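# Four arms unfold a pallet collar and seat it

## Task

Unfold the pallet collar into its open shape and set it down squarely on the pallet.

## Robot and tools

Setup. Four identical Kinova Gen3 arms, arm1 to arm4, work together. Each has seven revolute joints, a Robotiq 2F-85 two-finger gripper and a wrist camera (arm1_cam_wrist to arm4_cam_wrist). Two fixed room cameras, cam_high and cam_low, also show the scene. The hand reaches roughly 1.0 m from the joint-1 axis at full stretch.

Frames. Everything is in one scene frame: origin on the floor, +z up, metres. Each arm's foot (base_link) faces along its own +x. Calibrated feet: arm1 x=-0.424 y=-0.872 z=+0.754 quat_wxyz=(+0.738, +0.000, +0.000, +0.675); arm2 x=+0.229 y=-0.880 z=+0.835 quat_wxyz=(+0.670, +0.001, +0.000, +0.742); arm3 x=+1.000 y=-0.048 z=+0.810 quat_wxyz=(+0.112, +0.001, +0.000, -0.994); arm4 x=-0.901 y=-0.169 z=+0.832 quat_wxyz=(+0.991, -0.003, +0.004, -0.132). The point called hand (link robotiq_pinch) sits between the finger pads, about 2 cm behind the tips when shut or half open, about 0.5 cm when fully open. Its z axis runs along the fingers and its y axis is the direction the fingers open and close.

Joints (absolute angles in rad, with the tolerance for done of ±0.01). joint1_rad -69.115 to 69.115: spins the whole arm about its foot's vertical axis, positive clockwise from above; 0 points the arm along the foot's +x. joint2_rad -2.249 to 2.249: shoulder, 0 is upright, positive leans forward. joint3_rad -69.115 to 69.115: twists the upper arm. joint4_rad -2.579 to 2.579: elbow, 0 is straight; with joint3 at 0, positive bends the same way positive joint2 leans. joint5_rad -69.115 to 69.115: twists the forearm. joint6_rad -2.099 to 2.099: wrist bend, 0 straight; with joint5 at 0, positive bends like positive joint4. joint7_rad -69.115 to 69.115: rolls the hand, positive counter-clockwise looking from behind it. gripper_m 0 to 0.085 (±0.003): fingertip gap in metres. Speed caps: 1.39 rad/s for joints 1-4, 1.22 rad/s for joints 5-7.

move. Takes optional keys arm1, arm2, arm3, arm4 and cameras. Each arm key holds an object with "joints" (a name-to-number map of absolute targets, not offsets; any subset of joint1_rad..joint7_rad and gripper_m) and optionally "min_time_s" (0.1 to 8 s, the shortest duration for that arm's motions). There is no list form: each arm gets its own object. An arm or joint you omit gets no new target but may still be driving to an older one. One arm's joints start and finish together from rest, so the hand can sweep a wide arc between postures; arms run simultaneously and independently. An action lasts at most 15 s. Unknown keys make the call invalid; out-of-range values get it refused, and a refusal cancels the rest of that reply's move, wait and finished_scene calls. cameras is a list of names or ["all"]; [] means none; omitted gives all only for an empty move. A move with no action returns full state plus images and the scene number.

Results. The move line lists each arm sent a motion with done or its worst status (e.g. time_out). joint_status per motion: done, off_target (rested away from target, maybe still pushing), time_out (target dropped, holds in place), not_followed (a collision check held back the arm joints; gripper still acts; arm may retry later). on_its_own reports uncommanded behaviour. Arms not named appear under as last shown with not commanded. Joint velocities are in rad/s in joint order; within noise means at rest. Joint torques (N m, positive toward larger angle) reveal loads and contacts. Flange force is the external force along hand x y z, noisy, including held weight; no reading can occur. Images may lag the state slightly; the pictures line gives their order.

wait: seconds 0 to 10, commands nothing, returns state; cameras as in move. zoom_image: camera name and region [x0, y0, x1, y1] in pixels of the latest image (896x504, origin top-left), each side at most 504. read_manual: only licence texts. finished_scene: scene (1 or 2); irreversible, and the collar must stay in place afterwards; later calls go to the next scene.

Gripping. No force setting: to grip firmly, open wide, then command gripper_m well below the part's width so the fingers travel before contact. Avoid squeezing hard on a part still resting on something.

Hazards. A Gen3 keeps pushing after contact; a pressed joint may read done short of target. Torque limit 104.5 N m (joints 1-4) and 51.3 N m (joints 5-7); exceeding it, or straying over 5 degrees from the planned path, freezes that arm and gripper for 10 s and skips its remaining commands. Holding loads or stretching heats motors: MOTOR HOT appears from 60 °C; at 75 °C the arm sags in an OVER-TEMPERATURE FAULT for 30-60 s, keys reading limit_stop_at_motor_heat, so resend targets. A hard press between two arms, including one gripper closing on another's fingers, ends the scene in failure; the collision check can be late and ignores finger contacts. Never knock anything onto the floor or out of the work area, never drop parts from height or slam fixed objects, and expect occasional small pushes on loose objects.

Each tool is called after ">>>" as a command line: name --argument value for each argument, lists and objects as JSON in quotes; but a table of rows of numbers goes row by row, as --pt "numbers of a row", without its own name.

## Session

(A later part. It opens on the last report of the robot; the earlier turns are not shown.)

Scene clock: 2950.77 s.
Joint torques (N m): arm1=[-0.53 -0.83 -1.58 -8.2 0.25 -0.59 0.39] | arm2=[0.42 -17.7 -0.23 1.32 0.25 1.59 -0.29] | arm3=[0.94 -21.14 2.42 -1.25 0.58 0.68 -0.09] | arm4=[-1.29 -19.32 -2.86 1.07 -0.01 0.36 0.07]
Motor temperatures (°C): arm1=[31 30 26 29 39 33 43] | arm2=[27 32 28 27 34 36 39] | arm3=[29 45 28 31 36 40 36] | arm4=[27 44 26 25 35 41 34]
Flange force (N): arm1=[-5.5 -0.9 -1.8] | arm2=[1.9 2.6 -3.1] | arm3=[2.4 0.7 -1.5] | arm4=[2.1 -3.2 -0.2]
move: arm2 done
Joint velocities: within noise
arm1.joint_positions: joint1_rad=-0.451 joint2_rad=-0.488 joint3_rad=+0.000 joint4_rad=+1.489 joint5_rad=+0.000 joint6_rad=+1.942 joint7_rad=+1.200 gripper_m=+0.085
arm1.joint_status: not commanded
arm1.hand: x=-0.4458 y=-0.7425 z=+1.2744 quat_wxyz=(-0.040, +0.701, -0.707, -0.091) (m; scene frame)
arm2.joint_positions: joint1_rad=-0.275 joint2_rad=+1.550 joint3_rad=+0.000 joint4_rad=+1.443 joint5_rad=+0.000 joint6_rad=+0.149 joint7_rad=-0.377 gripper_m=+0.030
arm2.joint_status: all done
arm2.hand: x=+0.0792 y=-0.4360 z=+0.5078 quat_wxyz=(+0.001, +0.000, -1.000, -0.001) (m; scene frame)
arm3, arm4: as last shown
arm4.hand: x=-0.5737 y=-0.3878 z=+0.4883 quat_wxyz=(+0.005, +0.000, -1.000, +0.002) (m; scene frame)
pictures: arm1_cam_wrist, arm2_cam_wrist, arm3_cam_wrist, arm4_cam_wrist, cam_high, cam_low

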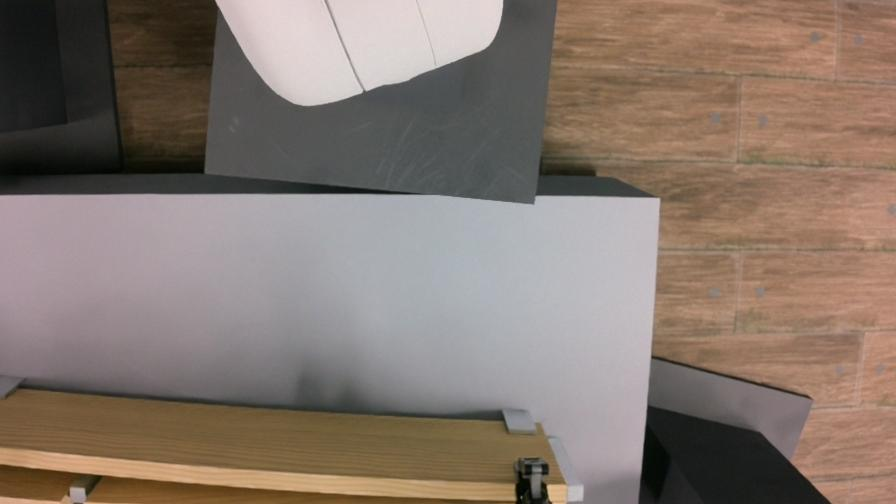

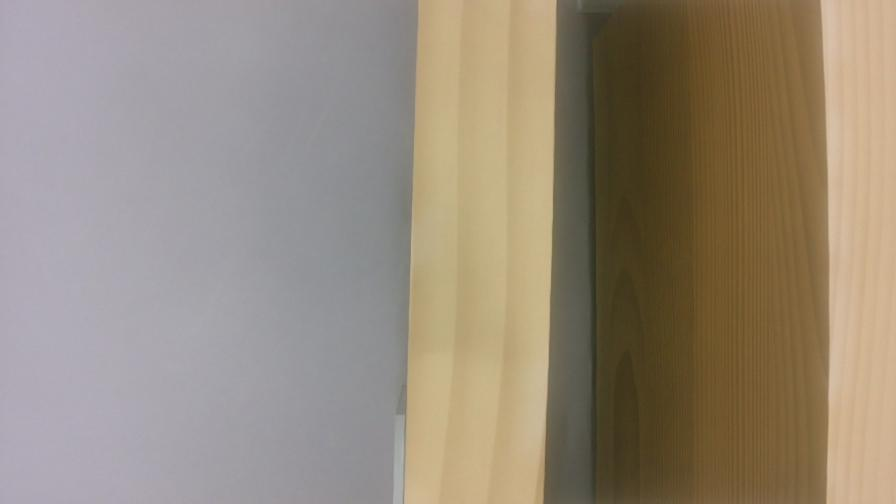

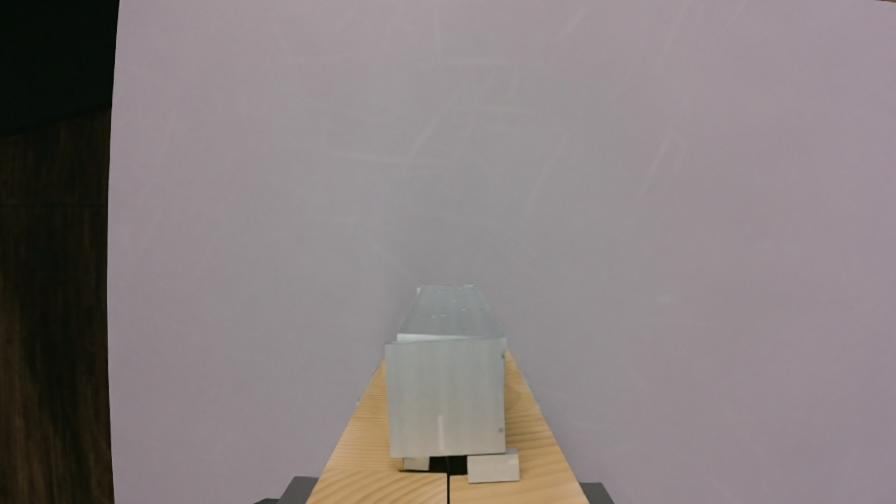

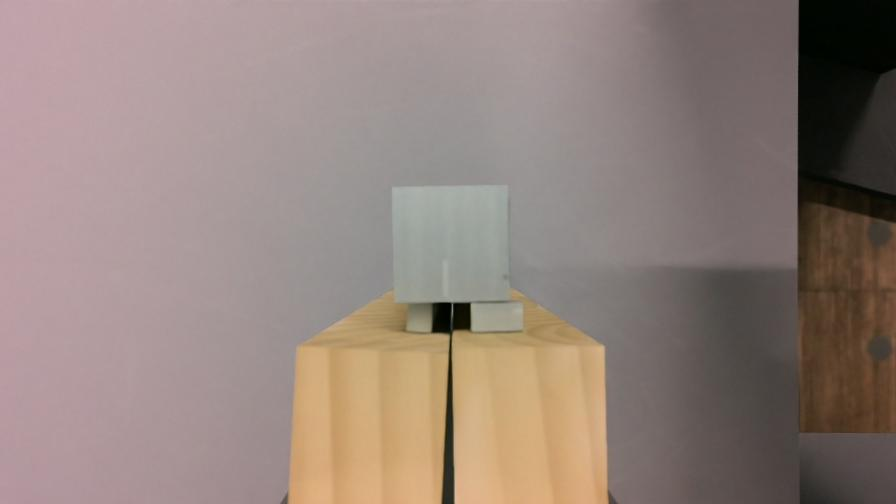

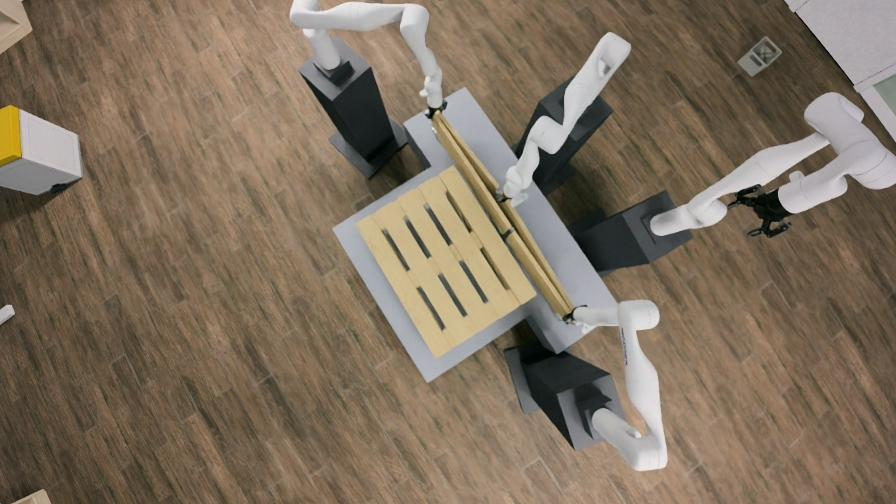

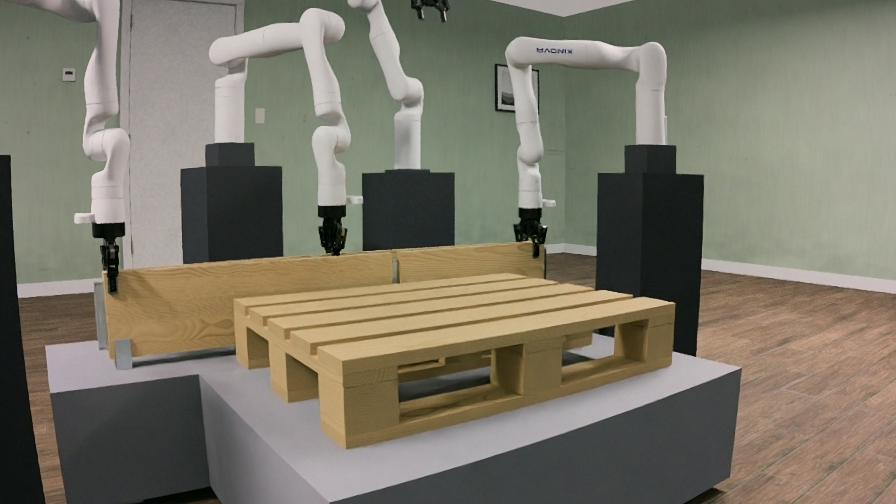

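>>> move --arm2 '{"joints": {"joint7_rad": -0.405, "gripper_m": 0.01}}' --arm3 '{"joints": {"gripper_m": 0.065}}' --arm4 '{"joints": {"gripper_m": 0.065}}'

>>> move --arm2 '{"joints": {"joint1_rad": -0.3003, "joint2_rad": 1.5428, "joint4_rad": 1.5403, "joint6_rad": 0.0585, "joint7_rad": -0.472}, "min_time_s": 2.5}' --cameras '["all"]'

Scene clock: 3013.77 s.
Joint torques (N m): arm1=[-0.5 -0.82 -1.63 -8.24 0.28 -0.57 0.39] | arm2=[-0.65 -13.57 -0.98 1.38 0.96 1.73 0.53] | arm3=[-0.67 -21.56 0.38 -2.38 0.51 0.13 -0.04] | arm4=[0.42 -19.26 -0.49 0.93 -0.17 0.37 -0.04]
Motor temperatures (°C): arm1=[31 30 26 29 39 33 43] | arm2=[27 33 28 27 34 36 39] | arm3=[29 42 28 30 36 40 36] | arm4=[27 42 26 25 34 41 34]
Flange force (N): arm1=[-5.5 -1.1 -1.5] | arm2=[0.8 1.1 -12.8] | arm3=[1.6 -2.9 -3.1] | arm4=[0.5 0.6 -0.7]
move: arm2 off_target; arm3 done; arm4 done
Joint velocities: within noise
arm1: as last shown
arm2.joint_positions: joint1_rad=-0.275 joint2_rad=+1.550 joint3_rad=+0.000 joint4_rad=+1.443 joint5_rad=+0.000 joint6_rad=+0.149 joint7_rad=-0.405 gripper_m=+0.019
arm2.joint_status: gripper_m off_target (ended at +0.019, target +0.010); the others done
arm2.hand: x=+0.0792 y=-0.4360 z=+0.5078 quat_wxyz=(+0.001, -0.014, -1.000, -0.001) (m; scene frame)
arm3.joint_positions: joint1_rad=-0.610 joint2_rad=+1.534 joint3_rad=+0.000 joint4_rad=+1.421 joint5_rad=+0.000 joint6_rad=+0.187 joint7_rad=+0.736 gripper_m=+0.065
arm3.joint_status: all done
arm3.hand: x=+0.6610 y=-0.3865 z=+0.4894 quat_wxyz=(+0.000, -1.000, +0.000, -0.001) (m; scene frame)
arm4.joint_positions: joint1_rad=+0.253 joint2_rad=+1.576 joint3_rad=+0.000 joint4_rad=+1.647 joint5_rad=+0.000 joint6_rad=-0.082 joint7_rad=+2.088 gripper_m=+0.065
arm4.joint_status: all done
arm4.hand: x=-0.5737 y=-0.3879 z=+0.4883 quat_wxyz=(+0.005, +0.000, -1.000, +0.002) (m; scene frame)
pictures: none

Scene clock: 3016.57 s.
Joint torques (N m): arm1=[-0.55 -0.84 -1.64 -8.27 0.23 -0.58 0.4] | arm2=[-1.29 -12.23 -2.87 6.73 0.36 4 -0.08] | arm3=[0.43 -18.17 1.6 0.57 0.59 1.49 -0.04] | arm4=[-1.02 -15.59 -2.81 4.22 -0.12 1.89 -0.04]
Motor temperatures (°C): arm1=[31 30 26 29 39 33 43] | arm2=[27 33 28 28 34 36 39] | arm3=[29 42 28 30 36 40 36] | arm4=[27 42 26 25 34 41 34]
Flange force (N): arm1=[-5.5 -1.1 -1.5] | arm2=[2.0 10.5 -3.5] | arm3=[-0.3 2.1 -4.3] | arm4=[-2.5 -5.8 -1.6]
move: arm2 done
Joint velocities: within noise
arm1, arm3, arm4: as last shown
arm2.joint_positions: joint1_rad=-0.300 joint2_rad=+1.543 joint3_rad=+0.000 joint4_rad=+1.540 joint5_rad=+0.000 joint6_rad=+0.058 joint7_rad=-0.472 gripper_m=+0.019
arm2.joint_status: all done
arm2.hand: x=+0.0792 y=-0.4660 z=+0.5078 quat_wxyz=(+0.001, -0.035, -0.999, -0.001) (m; scene frame)
arm3.hand: x=+0.6610 y=-0.3865 z=+0.4895 quat_wxyz=(+0.000, -1.000, +0.000, -0.001) (m; scene frame)
arm4.hand: x=-0.5737 y=-0.3879 z=+0.4883 quat_wxyz=(+0.005, -0.001, -1.000, +0.002) (m; scene frame)
pictures: arm1_cam_wrist, arm2_cam_wrist, arm3_cam_wrist, arm4_cam_wrist, cam_high, cam_low

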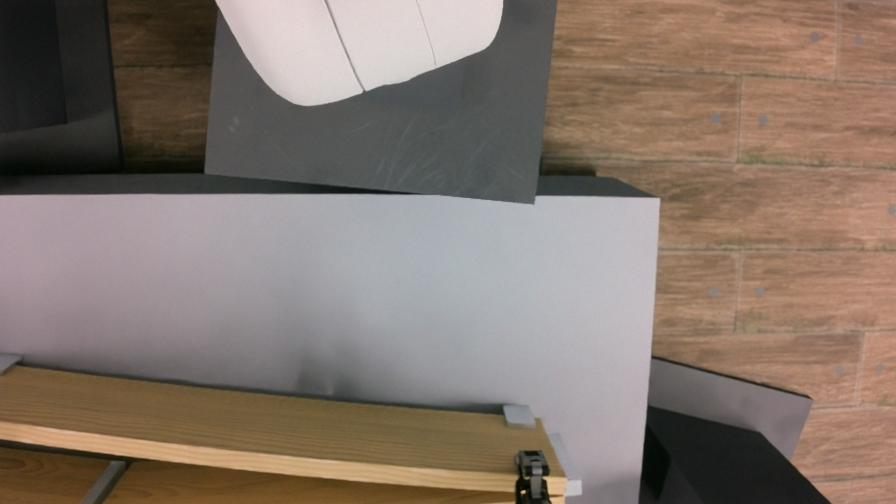

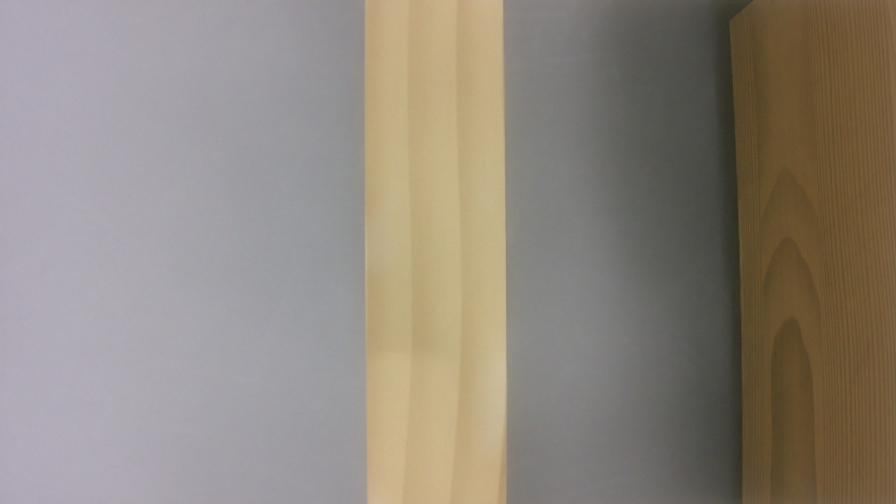

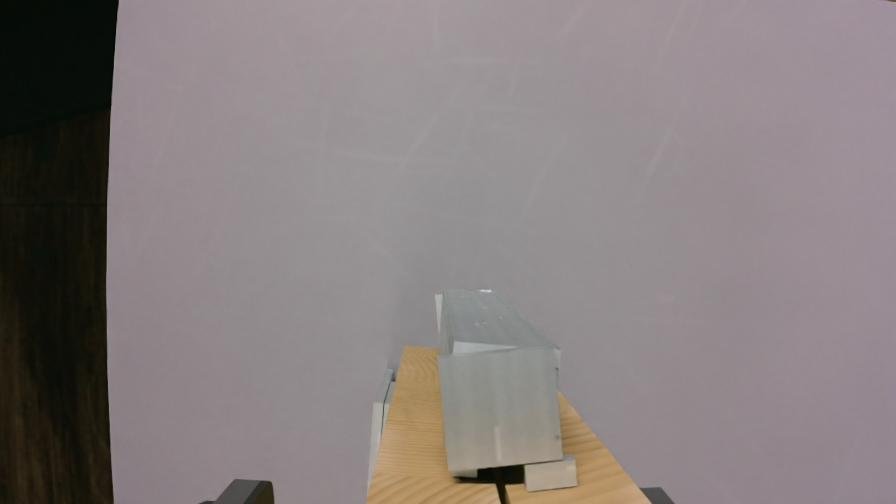

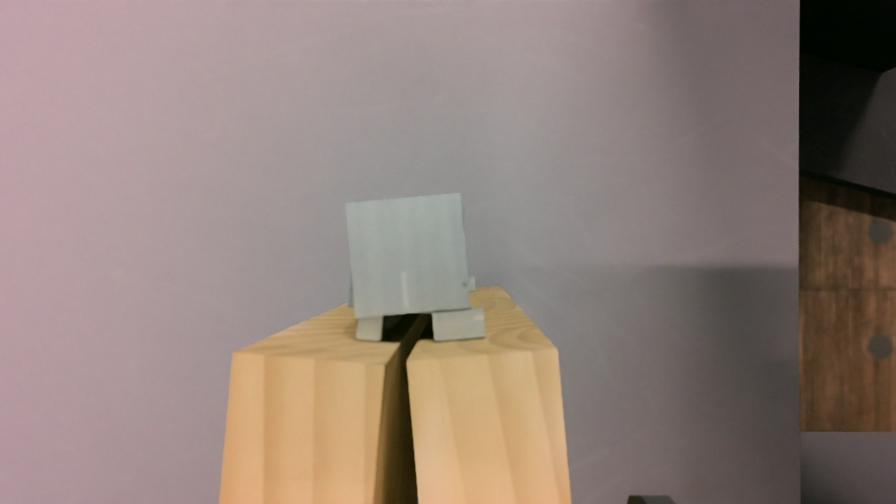

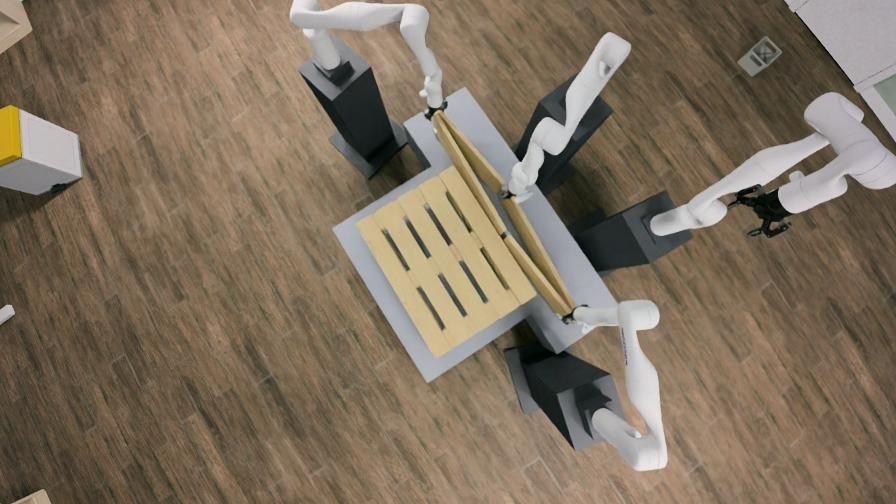

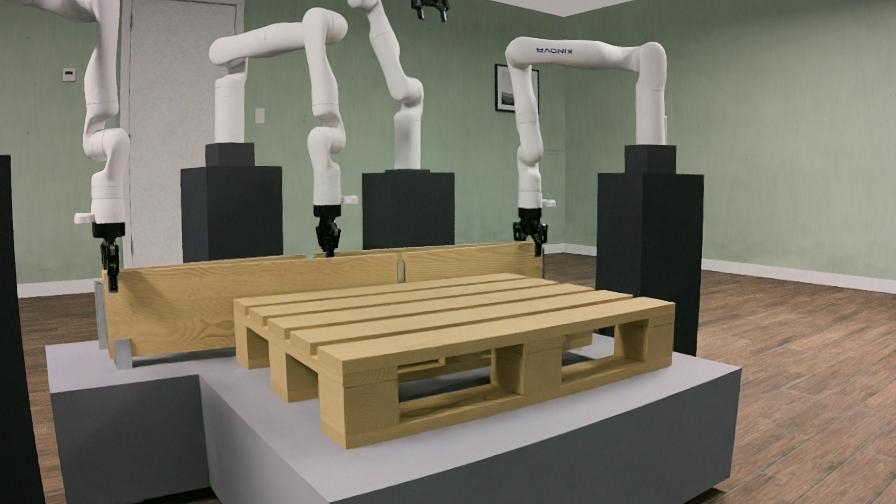

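>>> move --arm3 '{"joints": {"joint2_rad": 1.2778, "joint4_rad": 1.6197, "joint6_rad": 0.2441}, "min_time_s": 1.5}' --arm4 '{"joints": {"joint2_rad": 1.3096, "joint4_rad": 1.8686, "joint6_rad": -0.0366}, "min_time_s": 1.5}'

>>> move --arm3 '{"joints": {"joint1_rad": -0.4662, "joint2_rad": 1.4015, "joint4_rad": 1.0109, "joint6_rad": 0.7292, "joint7_rad": 0.9971, "gripper_m": 0.06}, "min_time_s": 1.5}' --arm4 '{"joints": {"joint1_rad": 0.0788, "joint2_rad": 1.2973, "joint4_rad": 1.532, "joint6_rad": 0.3123, "joint7_rad": 2.0313, "gripper_m": 0.06}, "min_time_s": 1.5}' --cameras '["arm3_cam_wrist", "arm4_cam_wrist", "cam_high"]'

Scene clock: 3136.63 s.
Joint torques (N m): arm1=[-0.55 -0.8 -1.65 -8.25 0.24 -0.63 0.39] | arm2=[0.04 -12.94 -0.75 2.32 0.46 1.85 -0.07] | arm3=[-0.68 -21.22 0.32 -2.95 0.48 0.13 -0.08] | arm4=[0.4 -18.99 -0.49 0.54 -0.17 0.33 -0.04]
Motor temperatures (°C): arm1=[31 30 26 29 39 33 43] | arm2=[27 32 28 28 34 36 39] | arm3=[29 37 28 30 36 40 36] | arm4=[26 39 26 25 34 40 34]
Flange force (N): arm1=[-5.4 -1.2 -1.7] | arm2=[1.6 2.0 -12.1] | arm3=[1.6 -3.2 -2.4] | arm4=[0.3 0.5 -0.6]
move: arm3 done; arm4 done
Joint velocities: within noise
arm1, arm2: as last shown
arm3.joint_positions: joint1_rad=-0.610 joint2_rad=+1.278 joint3_rad=+0.000 joint4_rad=+1.620 joint5_rad=+0.000 joint6_rad=+0.244 joint7_rad=+0.736 gripper_m=+0.065
arm3.joint_status: all done
arm3.hand: x=+0.6609 y=-0.3864 z=+0.5993 quat_wxyz=(+0.000, -1.000, +0.000, -0.001) (m; scene frame)
arm4.joint_positions: joint1_rad=+0.253 joint2_rad=+1.310 joint3_rad=+0.000 joint4_rad=+1.869 joint5_rad=+0.000 joint6_rad=-0.037 joint7_rad=+2.088 gripper_m=+0.065
arm4.joint_status: all done
arm4.hand: x=-0.5728 y=-0.3874 z=+0.5983 quat_wxyz=(+0.005, +0.000, -1.000, +0.002) (m; scene frame)
pictures: none

Scene clock: 3138.53 s.
Joint torques (N m): arm1=[-0.56 -0.82 -1.6 -8.23 0.29 -0.59 0.38] | arm2=[0 -12.88 -0.74 2.35 0.5 1.89 0.01] | arm3=[-0.72 -25.43 0.38 -6.61 0.46 0.11 -0.02] | arm4=[0.39 -22.07 -0.53 -2.57 -0.17 0.36 -0.03]
Motor temperatures (°C): arm1=[31 30 26 29 39 33 43] | arm2=[27 32 28 28 34 36 39] | arm3=[29 37 28 30 36 40 36] | arm4=[26 39 26 25 34 40 34]
Flange force (N): arm1=[-5.4 -1.0 -1.7] | arm2=[1.6 2.0 -12.1] | arm3=[3.8 -3.4 -2.6] | arm4=[0.4 0.9 -0.4]
move: arm3 done; arm4 done
Joint velocities: within noise
arm1, arm2: as last shown
arm3.joint_positions: joint1_rad=-0.466 joint2_rad=+1.401 joint3_rad=+0.000 joint4_rad=+1.011 joint5_rad=+0.000 joint6_rad=+0.729 joint7_rad=+0.997 gripper_m=+0.060
arm3.joint_status: all done
arm3.hand: x=+0.5039 y=-0.4269 z=+0.6190 quat_wxyz=(+0.000, -0.998, -0.059, -0.001) (m; scene frame)
arm4.joint_positions: joint1_rad=+0.079 joint2_rad=+1.297 joint3_rad=+0.000 joint4_rad=+1.532 joint5_rad=+0.000 joint6_rad=+0.312 joint7_rad=+2.031 gripper_m=+0.060
arm4.joint_status: all done
arm4.hand: x=-0.4395 y=-0.3628 z=+0.6170 quat_wxyz=(+0.005, +0.058, -0.998, +0.002) (m; scene frame)
pictures: arm3_cam_wrist, arm4_cam_wrist, cam_high

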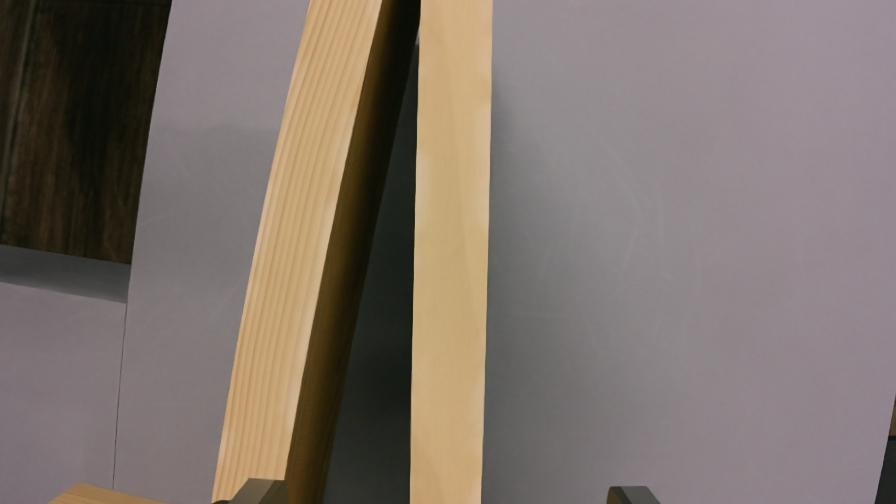

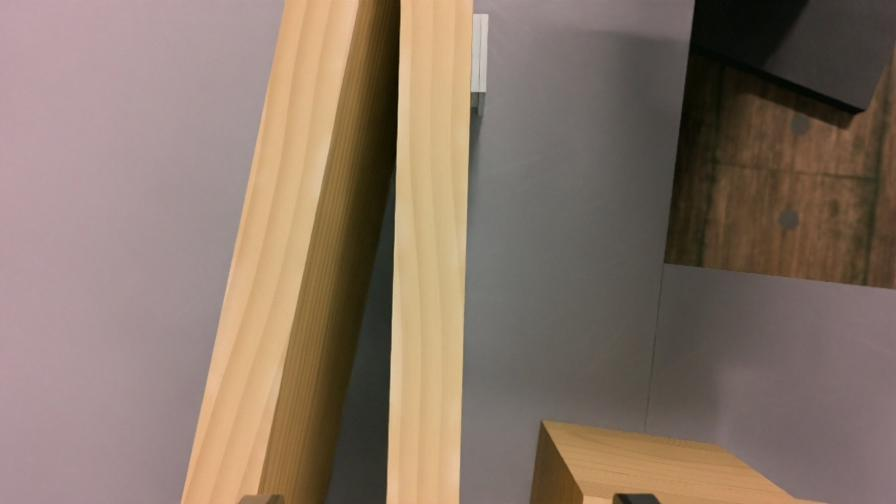

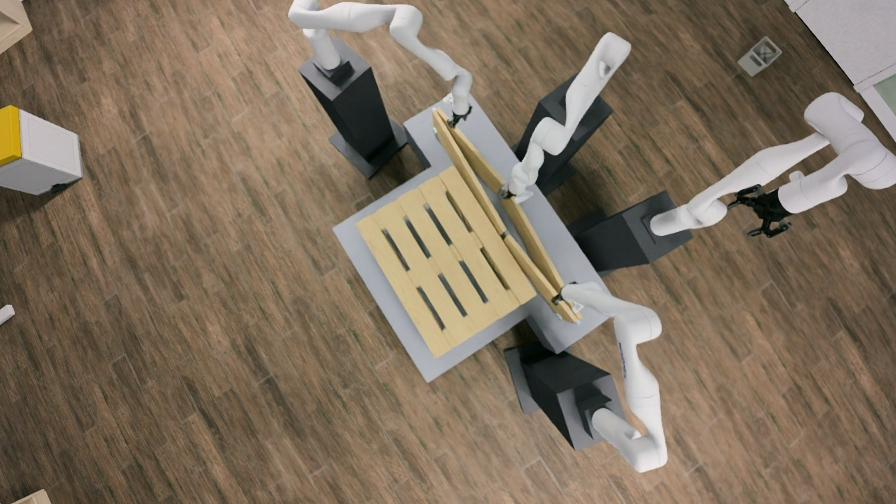

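>>> move --arm3 '{"joints": {"joint2_rad": 1.7155, "joint4_rad": 0.7038, "joint6_rad": 0.7223, "joint7_rad": 0.9779, "gripper_m": 0.045}, "min_time_s": 2}' --arm4 '{"joints": {"joint1_rad": 0.0924, "joint2_rad": 1.6004, "joint4_rad": 1.2715, "joint6_rad": 0.2697, "joint7_rad": 2.0188, "gripper_m": 0.045}, "min_time_s": 2}' --cameras '["arm3_cam_wrist", "arm4_cam_wrist"]'

Scene clock: 3216.33 s.
Joint torques (N m): arm1=[-0.5 -0.81 -1.65 -8.31 0.26 -0.55 0.39] | arm2=[3.16 -16.03 3.75 -8.14 0.51 -2.89 -0.12] | arm3=[13.6 36.95 6.43 10.82 2.66 -4.66 0.92] | arm4=[11.07 48.26 4.97 -24.14 2.2 -16.79 2.74]
Motor temperatures (°C): arm1=[31 30 26 29 39 33 43] | arm2=[27 32 28 28 34 37 39] | arm3=[29 37 28 31 36 40 36] | arm4=[26 40 25 25 34 40 34]
Flange force (N): arm1=[-5.4 -1.2 -1.2] | arm2=[0.0 -18.7 -29.0] | arm3=[19.9 15.2 -112.8] | arm4=[56.9 61.7 -223.1]
move: arm3 done; arm4 done
Joint velocities: within noise
arm1: as last shown
arm2.joint_positions: joint1_rad=-0.300 joint2_rad=+1.543 joint3_rad=+0.000 joint4_rad=+1.540 joint5_rad=+0.000 joint6_rad=+0.059 joint7_rad=-0.472 gripper_m=+0.019
arm2.joint_status: not commanded
arm2.hand: x=+0.0793 y=-0.4661 z=+0.5077 quat_wxyz=(+0.001, -0.035, -0.999, -0.001) (m; scene frame)
arm3.joint_positions: joint1_rad=-0.466 joint2_rad=+1.714 joint3_rad=+0.000 joint4_rad=+0.704 joint5_rad=+0.000 joint6_rad=+0.722 joint7_rad=+0.978 gripper_m=+0.045
arm3.joint_status: all done
arm3.hand: x=+0.5034 y=-0.4278 z=+0.4871 quat_wxyz=(-0.001, -0.999, -0.049, +0.000) (m; scene frame)
arm4.joint_positions: joint1_rad=+0.092 joint2_rad=+1.597 joint3_rad=+0.000 joint4_rad=+1.272 joint5_rad=+0.000 joint6_rad=+0.270 joint7_rad=+2.019 gripper_m=+0.045
arm4.joint_status: all done
arm4.hand: x=-0.4391 y=-0.3712 z=+0.4886 quat_wxyz=(+0.003, +0.045, -0.999, +0.002) (m; scene frame)
pictures: arm3_cam_wrist, arm4_cam_wrist

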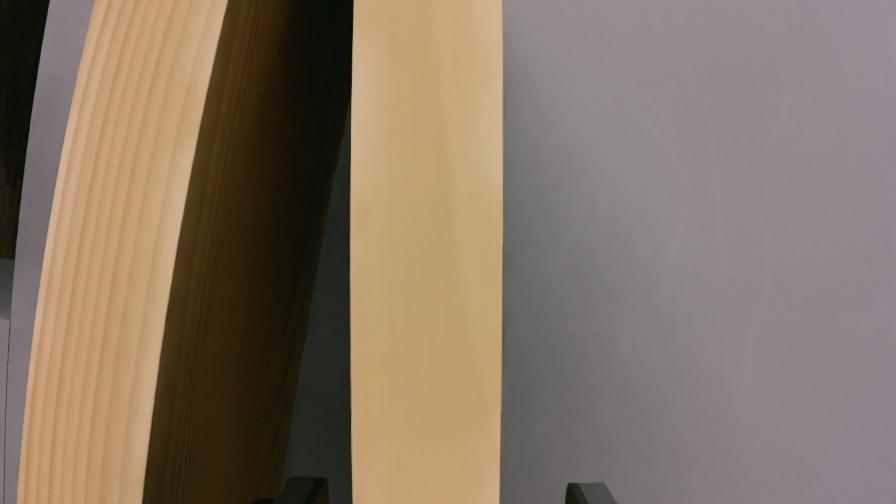

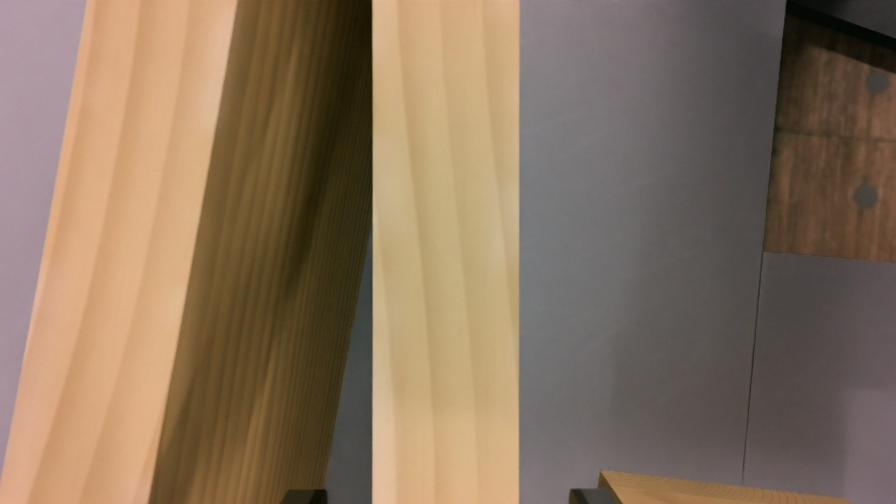

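>>> move --arm3 '{"joints": {"joint2_rad": 1.6289, "joint4_rad": 0.8058, "joint6_rad": 0.7069}, "min_time_s": 1.0}' --arm4 '{"joints": {"joint2_rad": 1.5222, "joint4_rad": 1.3486, "joint6_rad": 0.2708}, "min_time_s": 1.0}' --cameras '["all"]'

Scene clock: 3250.13 s.
Joint torques (N m): arm1=[-0.5 -0.77 -1.56 -8.3 0.23 -0.57 0.37] | arm2=[-0.66 -12.91 -1.95 1.84 0.34 1.63 -0.22] | arm3=[-0.71 -25.54 0.41 -6.45 0.44 0.12 -0.02] | arm4=[0.37 -22.35 -0.45 -2.2 -0.16 0.35 -0.03]
Motor temperatures (°C): arm1=[31 30 26 29 39 33 43] | arm2=[27 32 28 28 34 37 39] | arm3=[29 40 28 31 36 40 36] | arm4=[27 47 26 27 34 43 34]
Flange force (N): arm1=[-5.3 -1.1 -1.3] | arm2=[-0.4 2.1 -13.2] | arm3=[4.3 -3.9 -3.7] | arm4=[0.5 0.8 -0.7]
move: arm3 done; arm4 done
Joint velocities: within noise
arm1: as last shown
arm2.joint_positions: joint1_rad=-0.300 joint2_rad=+1.543 joint3_rad=+0.000 joint4_rad=+1.540 joint5_rad=+0.000 joint6_rad=+0.058 joint7_rad=-0.472 gripper_m=+0.019
arm2.joint_status: not commanded
arm2.hand: x=+0.0792 y=-0.4660 z=+0.5078 quat_wxyz=(+0.001, -0.035, -0.999, -0.001) (m; scene frame)
arm3.joint_positions: joint1_rad=-0.466 joint2_rad=+1.629 joint3_rad=+0.000 joint4_rad=+0.806 joint5_rad=+0.000 joint6_rad=+0.707 joint7_rad=+0.978 gripper_m=+0.045
arm3.joint_status: all done
arm3.hand: x=+0.5040 y=-0.4270 z=+0.5191 quat_wxyz=(+0.000, -0.999, -0.049, -0.001) (m; scene frame)
arm4.joint_positions: joint1_rad=+0.092 joint2_rad=+1.522 joint3_rad=+0.000 joint4_rad=+1.349 joint5_rad=+0.000 joint6_rad=+0.271 joint7_rad=+2.019 gripper_m=+0.045
arm4.joint_status: all done
arm4.hand: x=-0.4406 y=-0.3705 z=+0.5201 quat_wxyz=(+0.005, +0.045, -0.999, +0.002) (m; scene frame)
pictures: arm1_cam_wrist, arm2_cam_wrist, arm3_cam_wrist, arm4_cam_wrist, cam_high, cam_low

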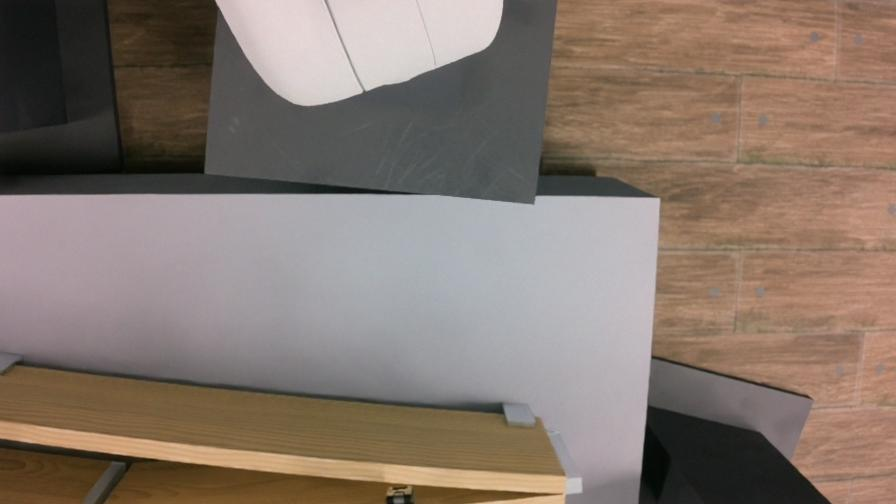

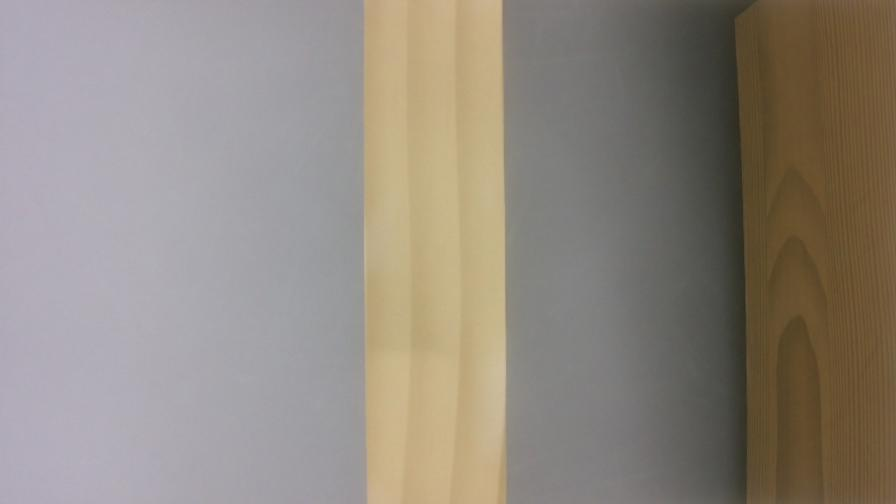

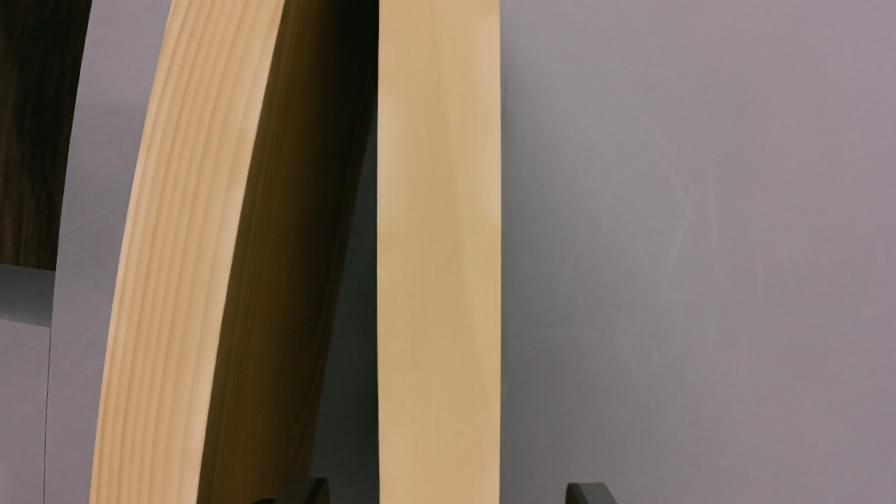

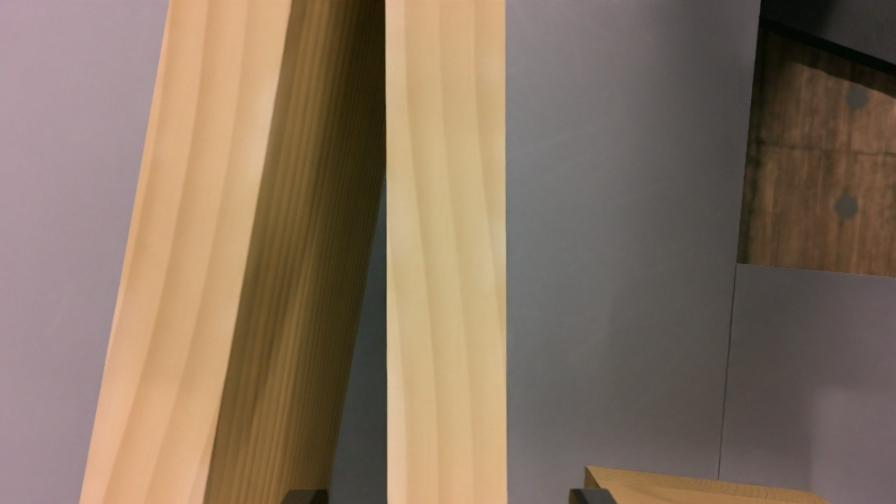

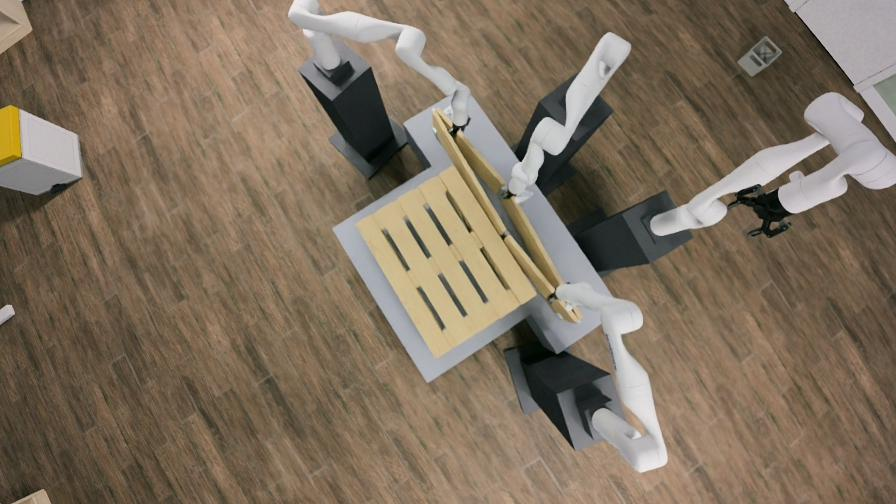

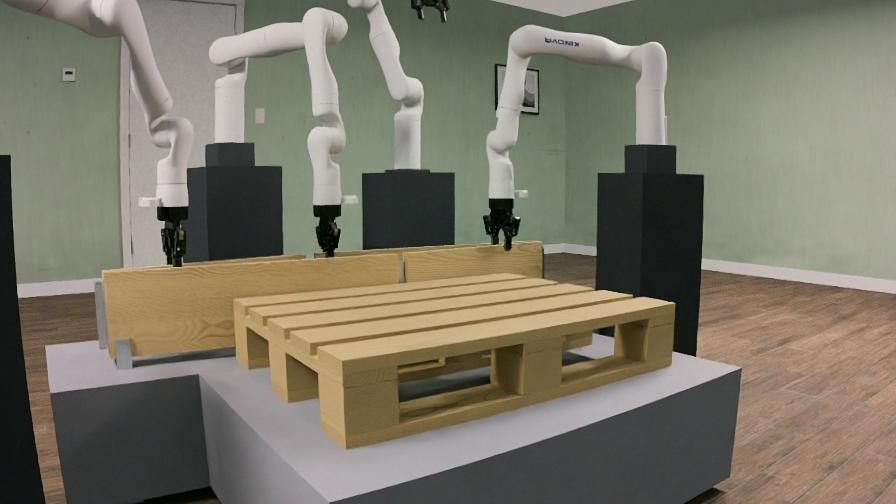

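>>> move --arm3 '{"joints": {"gripper_m": 0.034}}' --arm4 '{"joints": {"gripper_m": 0.034}}'

>>> move --arm3 '{"joints": {"joint2_rad": 1.6543, "joint4_rad": 0.7773, "joint6_rad": 0.71}, "min_time_s": 1.0}' --arm4 '{"joints": {"joint2_rad": 1.5457, "joint4_rad": 1.3263, "joint6_rad": 0.2696}, "min_time_s": 1.0}' --cameras '["arm3_cam_wrist", "arm4_cam_wrist"]'

Scene clock: 3305.70 s.
Joint torques (N m): arm1=[-0.54 -0.77 -1.6 -8.26 0.23 -0.6 0.38] | arm2=[-0.72 -12.94 -2.03 1.81 0.29 1.59 -0.19] | arm3=[-0.73 -25.47 0.4 -6.46 0.48 0.13 -0.05] | arm4=[0.35 -22.4 -0.48 -2.14 -0.16 0.37 -0.04]
Motor temperatures (°C): arm1=[31 30 26 29 38 33 43] | arm2=[27 32 28 28 34 37 39] | arm3=[29 40 28 31 36 40 36] | arm4=[27 46 26 26 34 42 34]
Flange force (N): arm1=[-5.3 -1.1 -1.5] | arm2=[-0.6 2.2 -13.3] | arm3=[4.6 -4.1 -3.9] | arm4=[0.3 0.6 -0.5]
move: arm3 done; arm4 done
Joint velocities: within noise
arm1, arm2: as last shown
arm3.joint_positions: joint1_rad=-0.466 joint2_rad=+1.629 joint3_rad=+0.000 joint4_rad=+0.806 joint5_rad=+0.000 joint6_rad=+0.707 joint7_rad=+0.978 gripper_m=+0.034
arm3.joint_status: all done
arm3.hand: x=+0.5040 y=-0.4270 z=+0.5191 quat_wxyz=(+0.000, -0.999, -0.049, -0.001) (m; scene frame)
arm4.joint_positions: joint1_rad=+0.092 joint2_rad=+1.522 joint3_rad=+0.000 joint4_rad=+1.349 joint5_rad=+0.000 joint6_rad=+0.271 joint7_rad=+2.019 gripper_m=+0.034
arm4.joint_status: all done
arm4.hand: x=-0.4406 y=-0.3705 z=+0.5201 quat_wxyz=(+0.005, +0.045, -0.999, +0.002) (m; scene frame)
pictures: none

Scene clock: 3307.00 s.
Joint torques (N m): arm1=[-0.57 -0.84 -1.64 -8.24 0.28 -0.56 0.39] | arm2=[-0.72 -12.99 -2.01 1.83 0.31 1.61 -0.17] | arm3=[-0.76 -25.47 0.35 -6.5 0.48 0.16 -0.03] | arm4=[0.46 -22.39 -0.49 -2.17 -0.17 0.31 -0.04]
Motor temperatures (°C): arm1=[31 30 26 29 38 33 43] | arm2=[27 32 28 28 34 37 39] | arm3=[29 40 28 31 36 40 36] | arm4=[27 46 26 26 34 42 34]
Flange force (N): arm1=[-5.5 -1.1 -1.6] | arm2=[-0.5 2.2 -13.1] | arm3=[4.9 -4.3 -4.1] | arm4=[0.2 0.8 -0.6]
move: arm3 done; arm4 done
Joint velocities: within noise
arm1.joint_positions: joint1_rad=-0.451 joint2_rad=-0.488 joint3_rad=+0.000 joint4_rad=+1.489 joint5_rad=+0.000 joint6_rad=+1.942 joint7_rad=+1.200 gripper_m=+0.085
arm1.joint_status: not commanded
arm1.hand: x=-0.4458 y=-0.7425 z=+1.2744 quat_wxyz=(-0.040, +0.701, -0.707, -0.091) (m; scene frame)
arm2: as last shown
arm3.joint_positions: joint1_rad=-0.466 joint2_rad=+1.654 joint3_rad=+0.000 joint4_rad=+0.777 joint5_rad=+0.000 joint6_rad=+0.710 joint7_rad=+0.978 gripper_m=+0.034
arm3.joint_status: all done
arm3.hand: x=+0.5041 y=-0.4270 z=+0.5091 quat_wxyz=(+0.000, -0.999, -0.049, -0.001) (m; scene frame)
arm4.joint_positions: joint1_rad=+0.092 joint2_rad=+1.546 joint3_rad=+0.000 joint4_rad=+1.326 joint5_rad=+0.000 joint6_rad=+0.270 joint7_rad=+2.019 gripper_m=+0.034
arm4.joint_status: all done
arm4.hand: x=-0.4407 y=-0.3705 z=+0.5101 quat_wxyz=(+0.005, +0.045, -0.999, +0.002) (m; scene frame)
pictures: arm3_cam_wrist, arm4_cam_wrist

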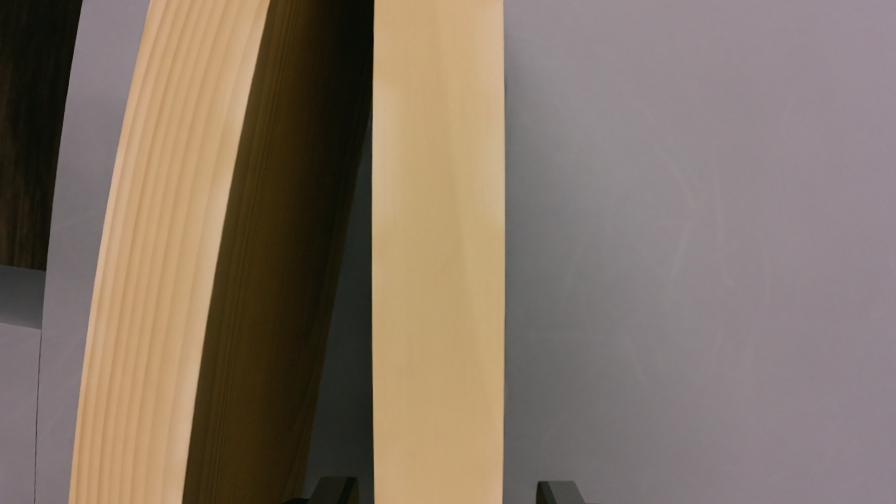

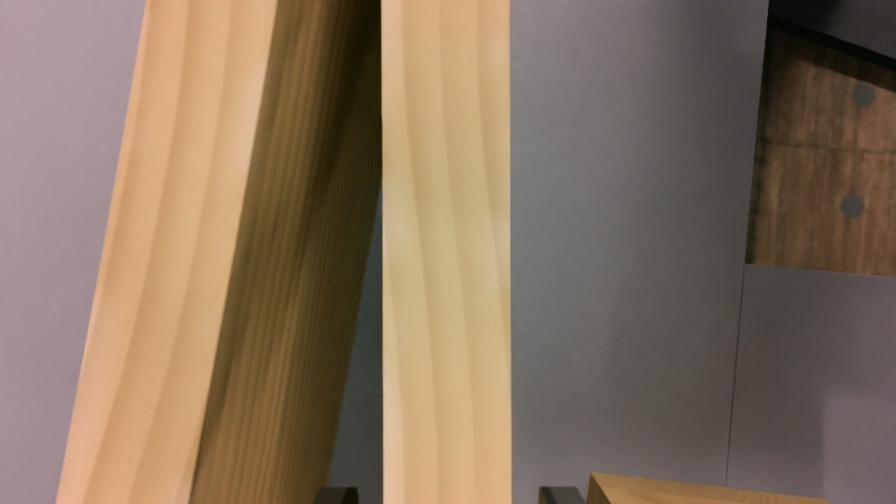

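>>> move --arm3 '{"joints": {"joint2_rad": 1.6623, "joint4_rad": 0.7677, "joint6_rad": 0.7116}, "min_time_s": 0.8}' --arm4 '{"joints": {"joint2_rad": 1.5552, "joint4_rad": 1.3168, "joint6_rad": 0.2696}, "min_time_s": 0.8}'

>>> move --arm3 '{"joints": {"gripper_m": 0.0}}' --arm4 '{"joints": {"gripper_m": 0.0}}' --cameras '["arm3_cam_wrist", "arm4_cam_wrist"]'

Scene clock: 3323.47 s.
Joint torques (N m): arm1=[-0.51 -0.8 -1.61 -8.27 0.27 -0.57 0.37] | arm2=[-0.69 -12.98 -2.1 1.84 0.28 1.63 -0.18] | arm3=[-0.75 -25.53 0.42 -6.5 0.47 0.1 -0.02] | arm4=[0.46 -22.34 -0.47 -2.17 -0.16 0.36 -0.02]
Motor temperatures (°C): arm1=[31 30 26 29 38 33 43] | arm2=[27 31 28 28 34 37 39] | arm3=[29 40 28 31 36 40 36] | arm4=[27 45 26 26 34 42 34]
Flange force (N): arm1=[-5.4 -1.1 -1.4] | arm2=[-0.5 2.1 -13.1] | arm3=[4.5 -4.1 -4.0] | arm4=[0.4 1.0 -0.7]
move: arm3 done; arm4 done
Joint velocities: within noise
arm1, arm2: as last shown
arm3.joint_positions: joint1_rad=-0.466 joint2_rad=+1.662 joint3_rad=+0.000 joint4_rad=+0.768 joint5_rad=+0.000 joint6_rad=+0.712 joint7_rad=+0.978 gripper_m=+0.034
arm3.joint_status: all done
arm3.hand: x=+0.5040 y=-0.4271 z=+0.5060 quat_wxyz=(+0.000, -0.999, -0.049, -0.001) (m; scene frame)
arm4.joint_positions: joint1_rad=+0.092 joint2_rad=+1.555 joint3_rad=+0.000 joint4_rad=+1.317 joint5_rad=+0.000 joint6_rad=+0.270 joint7_rad=+2.019 gripper_m=+0.034
arm4.joint_status: all done
arm4.hand: x=-0.4407 y=-0.3706 z=+0.5061 quat_wxyz=(+0.005, +0.045, -0.999, +0.002) (m; scene frame)
pictures: none

Scene clock: 3324.23 s.
Joint torques (N m): arm1=[-0.56 -0.83 -1.64 -8.28 0.3 -0.62 0.39] | arm2=[-0.98 -12.39 -2.53 2.34 0.34 1.9 -0.21] | arm3=[-1.44 -23.78 -1.07 -6.54 -0.48 -0.52 -0.52] | arm4=[1.31 -17.57 2.17 -6.24 0.37 -2.89 -0.09]
Motor temperatures (°C): arm1=[31 30 26 29 38 33 43] | arm2=[27 31 28 28 34 37 39] | arm3=[29 40 28 31 36 40 36] | arm4=[27 45 26 26 34 42 34]
Flange force (N): arm1=[-5.4 -1.1 -1.6] | arm2=[-0.7 3.1 -13.3] | arm3=[4.7 -6.4 -8.4] | arm4=[7.2 6.4 -21.6]
move: arm3 off_target; arm4 off_target
Joint velocities: within noise
arm1, arm2: as last shown
arm2.joint_positions: joint1_rad=-0.300 joint2_rad=+1.543 joint3_rad=+0.000 joint4_rad=+1.540 joint5_rad=+0.000 joint6_rad=+0.059 joint7_rad=-0.472 gripper_m=+0.019
arm3.joint_positions: joint1_rad=-0.466 joint2_rad=+1.662 joint3_rad=+0.000 joint4_rad=+0.768 joint5_rad=+0.000 joint6_rad=+0.712 joint7_rad=+0.978 gripper_m=+0.018
arm3.joint_status: gripper_m off_target (ended at +0.018, target +0.000)
arm3.hand: x=+0.5040 y=-0.4271 z=+0.5061 quat_wxyz=(+0.000, -0.999, -0.049, -0.001) (m; scene frame)
arm4.joint_positions: joint1_rad=+0.092 joint2_rad=+1.555 joint3_rad=+0.000 joint4_rad=+1.317 joint5_rad=+0.000 joint6_rad=+0.270 joint7_rad=+2.019 gripper_m=+0.018
arm4.joint_status: gripper_m off_target (ended at +0.018, target +0.000)
arm4.hand: x=-0.4407 y=-0.3705 z=+0.5061 quat_wxyz=(+0.005, +0.045, -0.999, +0.002) (m; scene frame)
pictures: arm3_cam_wrist, arm4_cam_wrist

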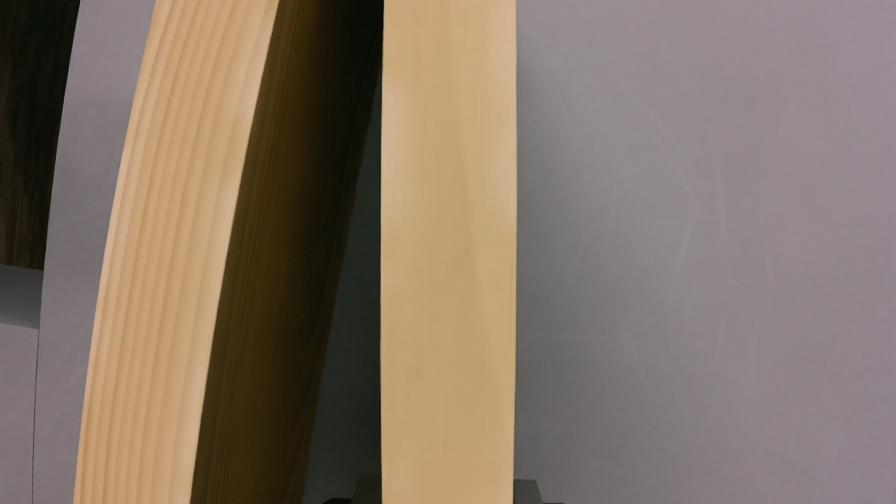

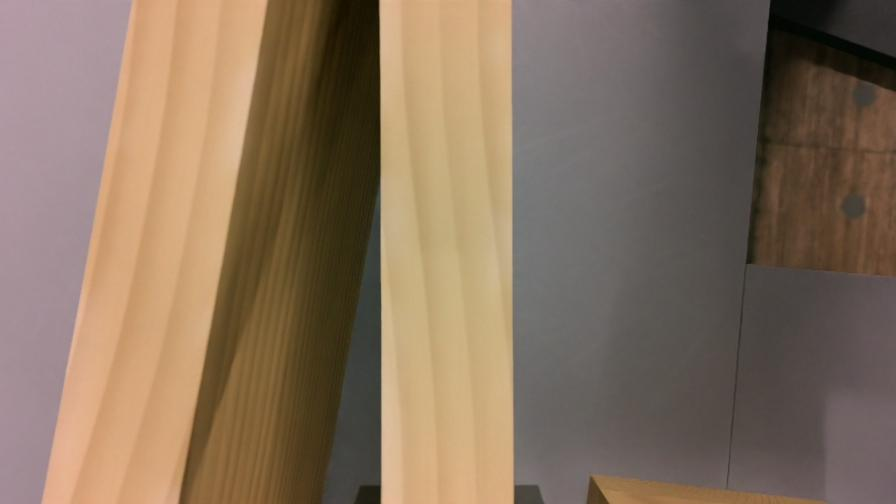

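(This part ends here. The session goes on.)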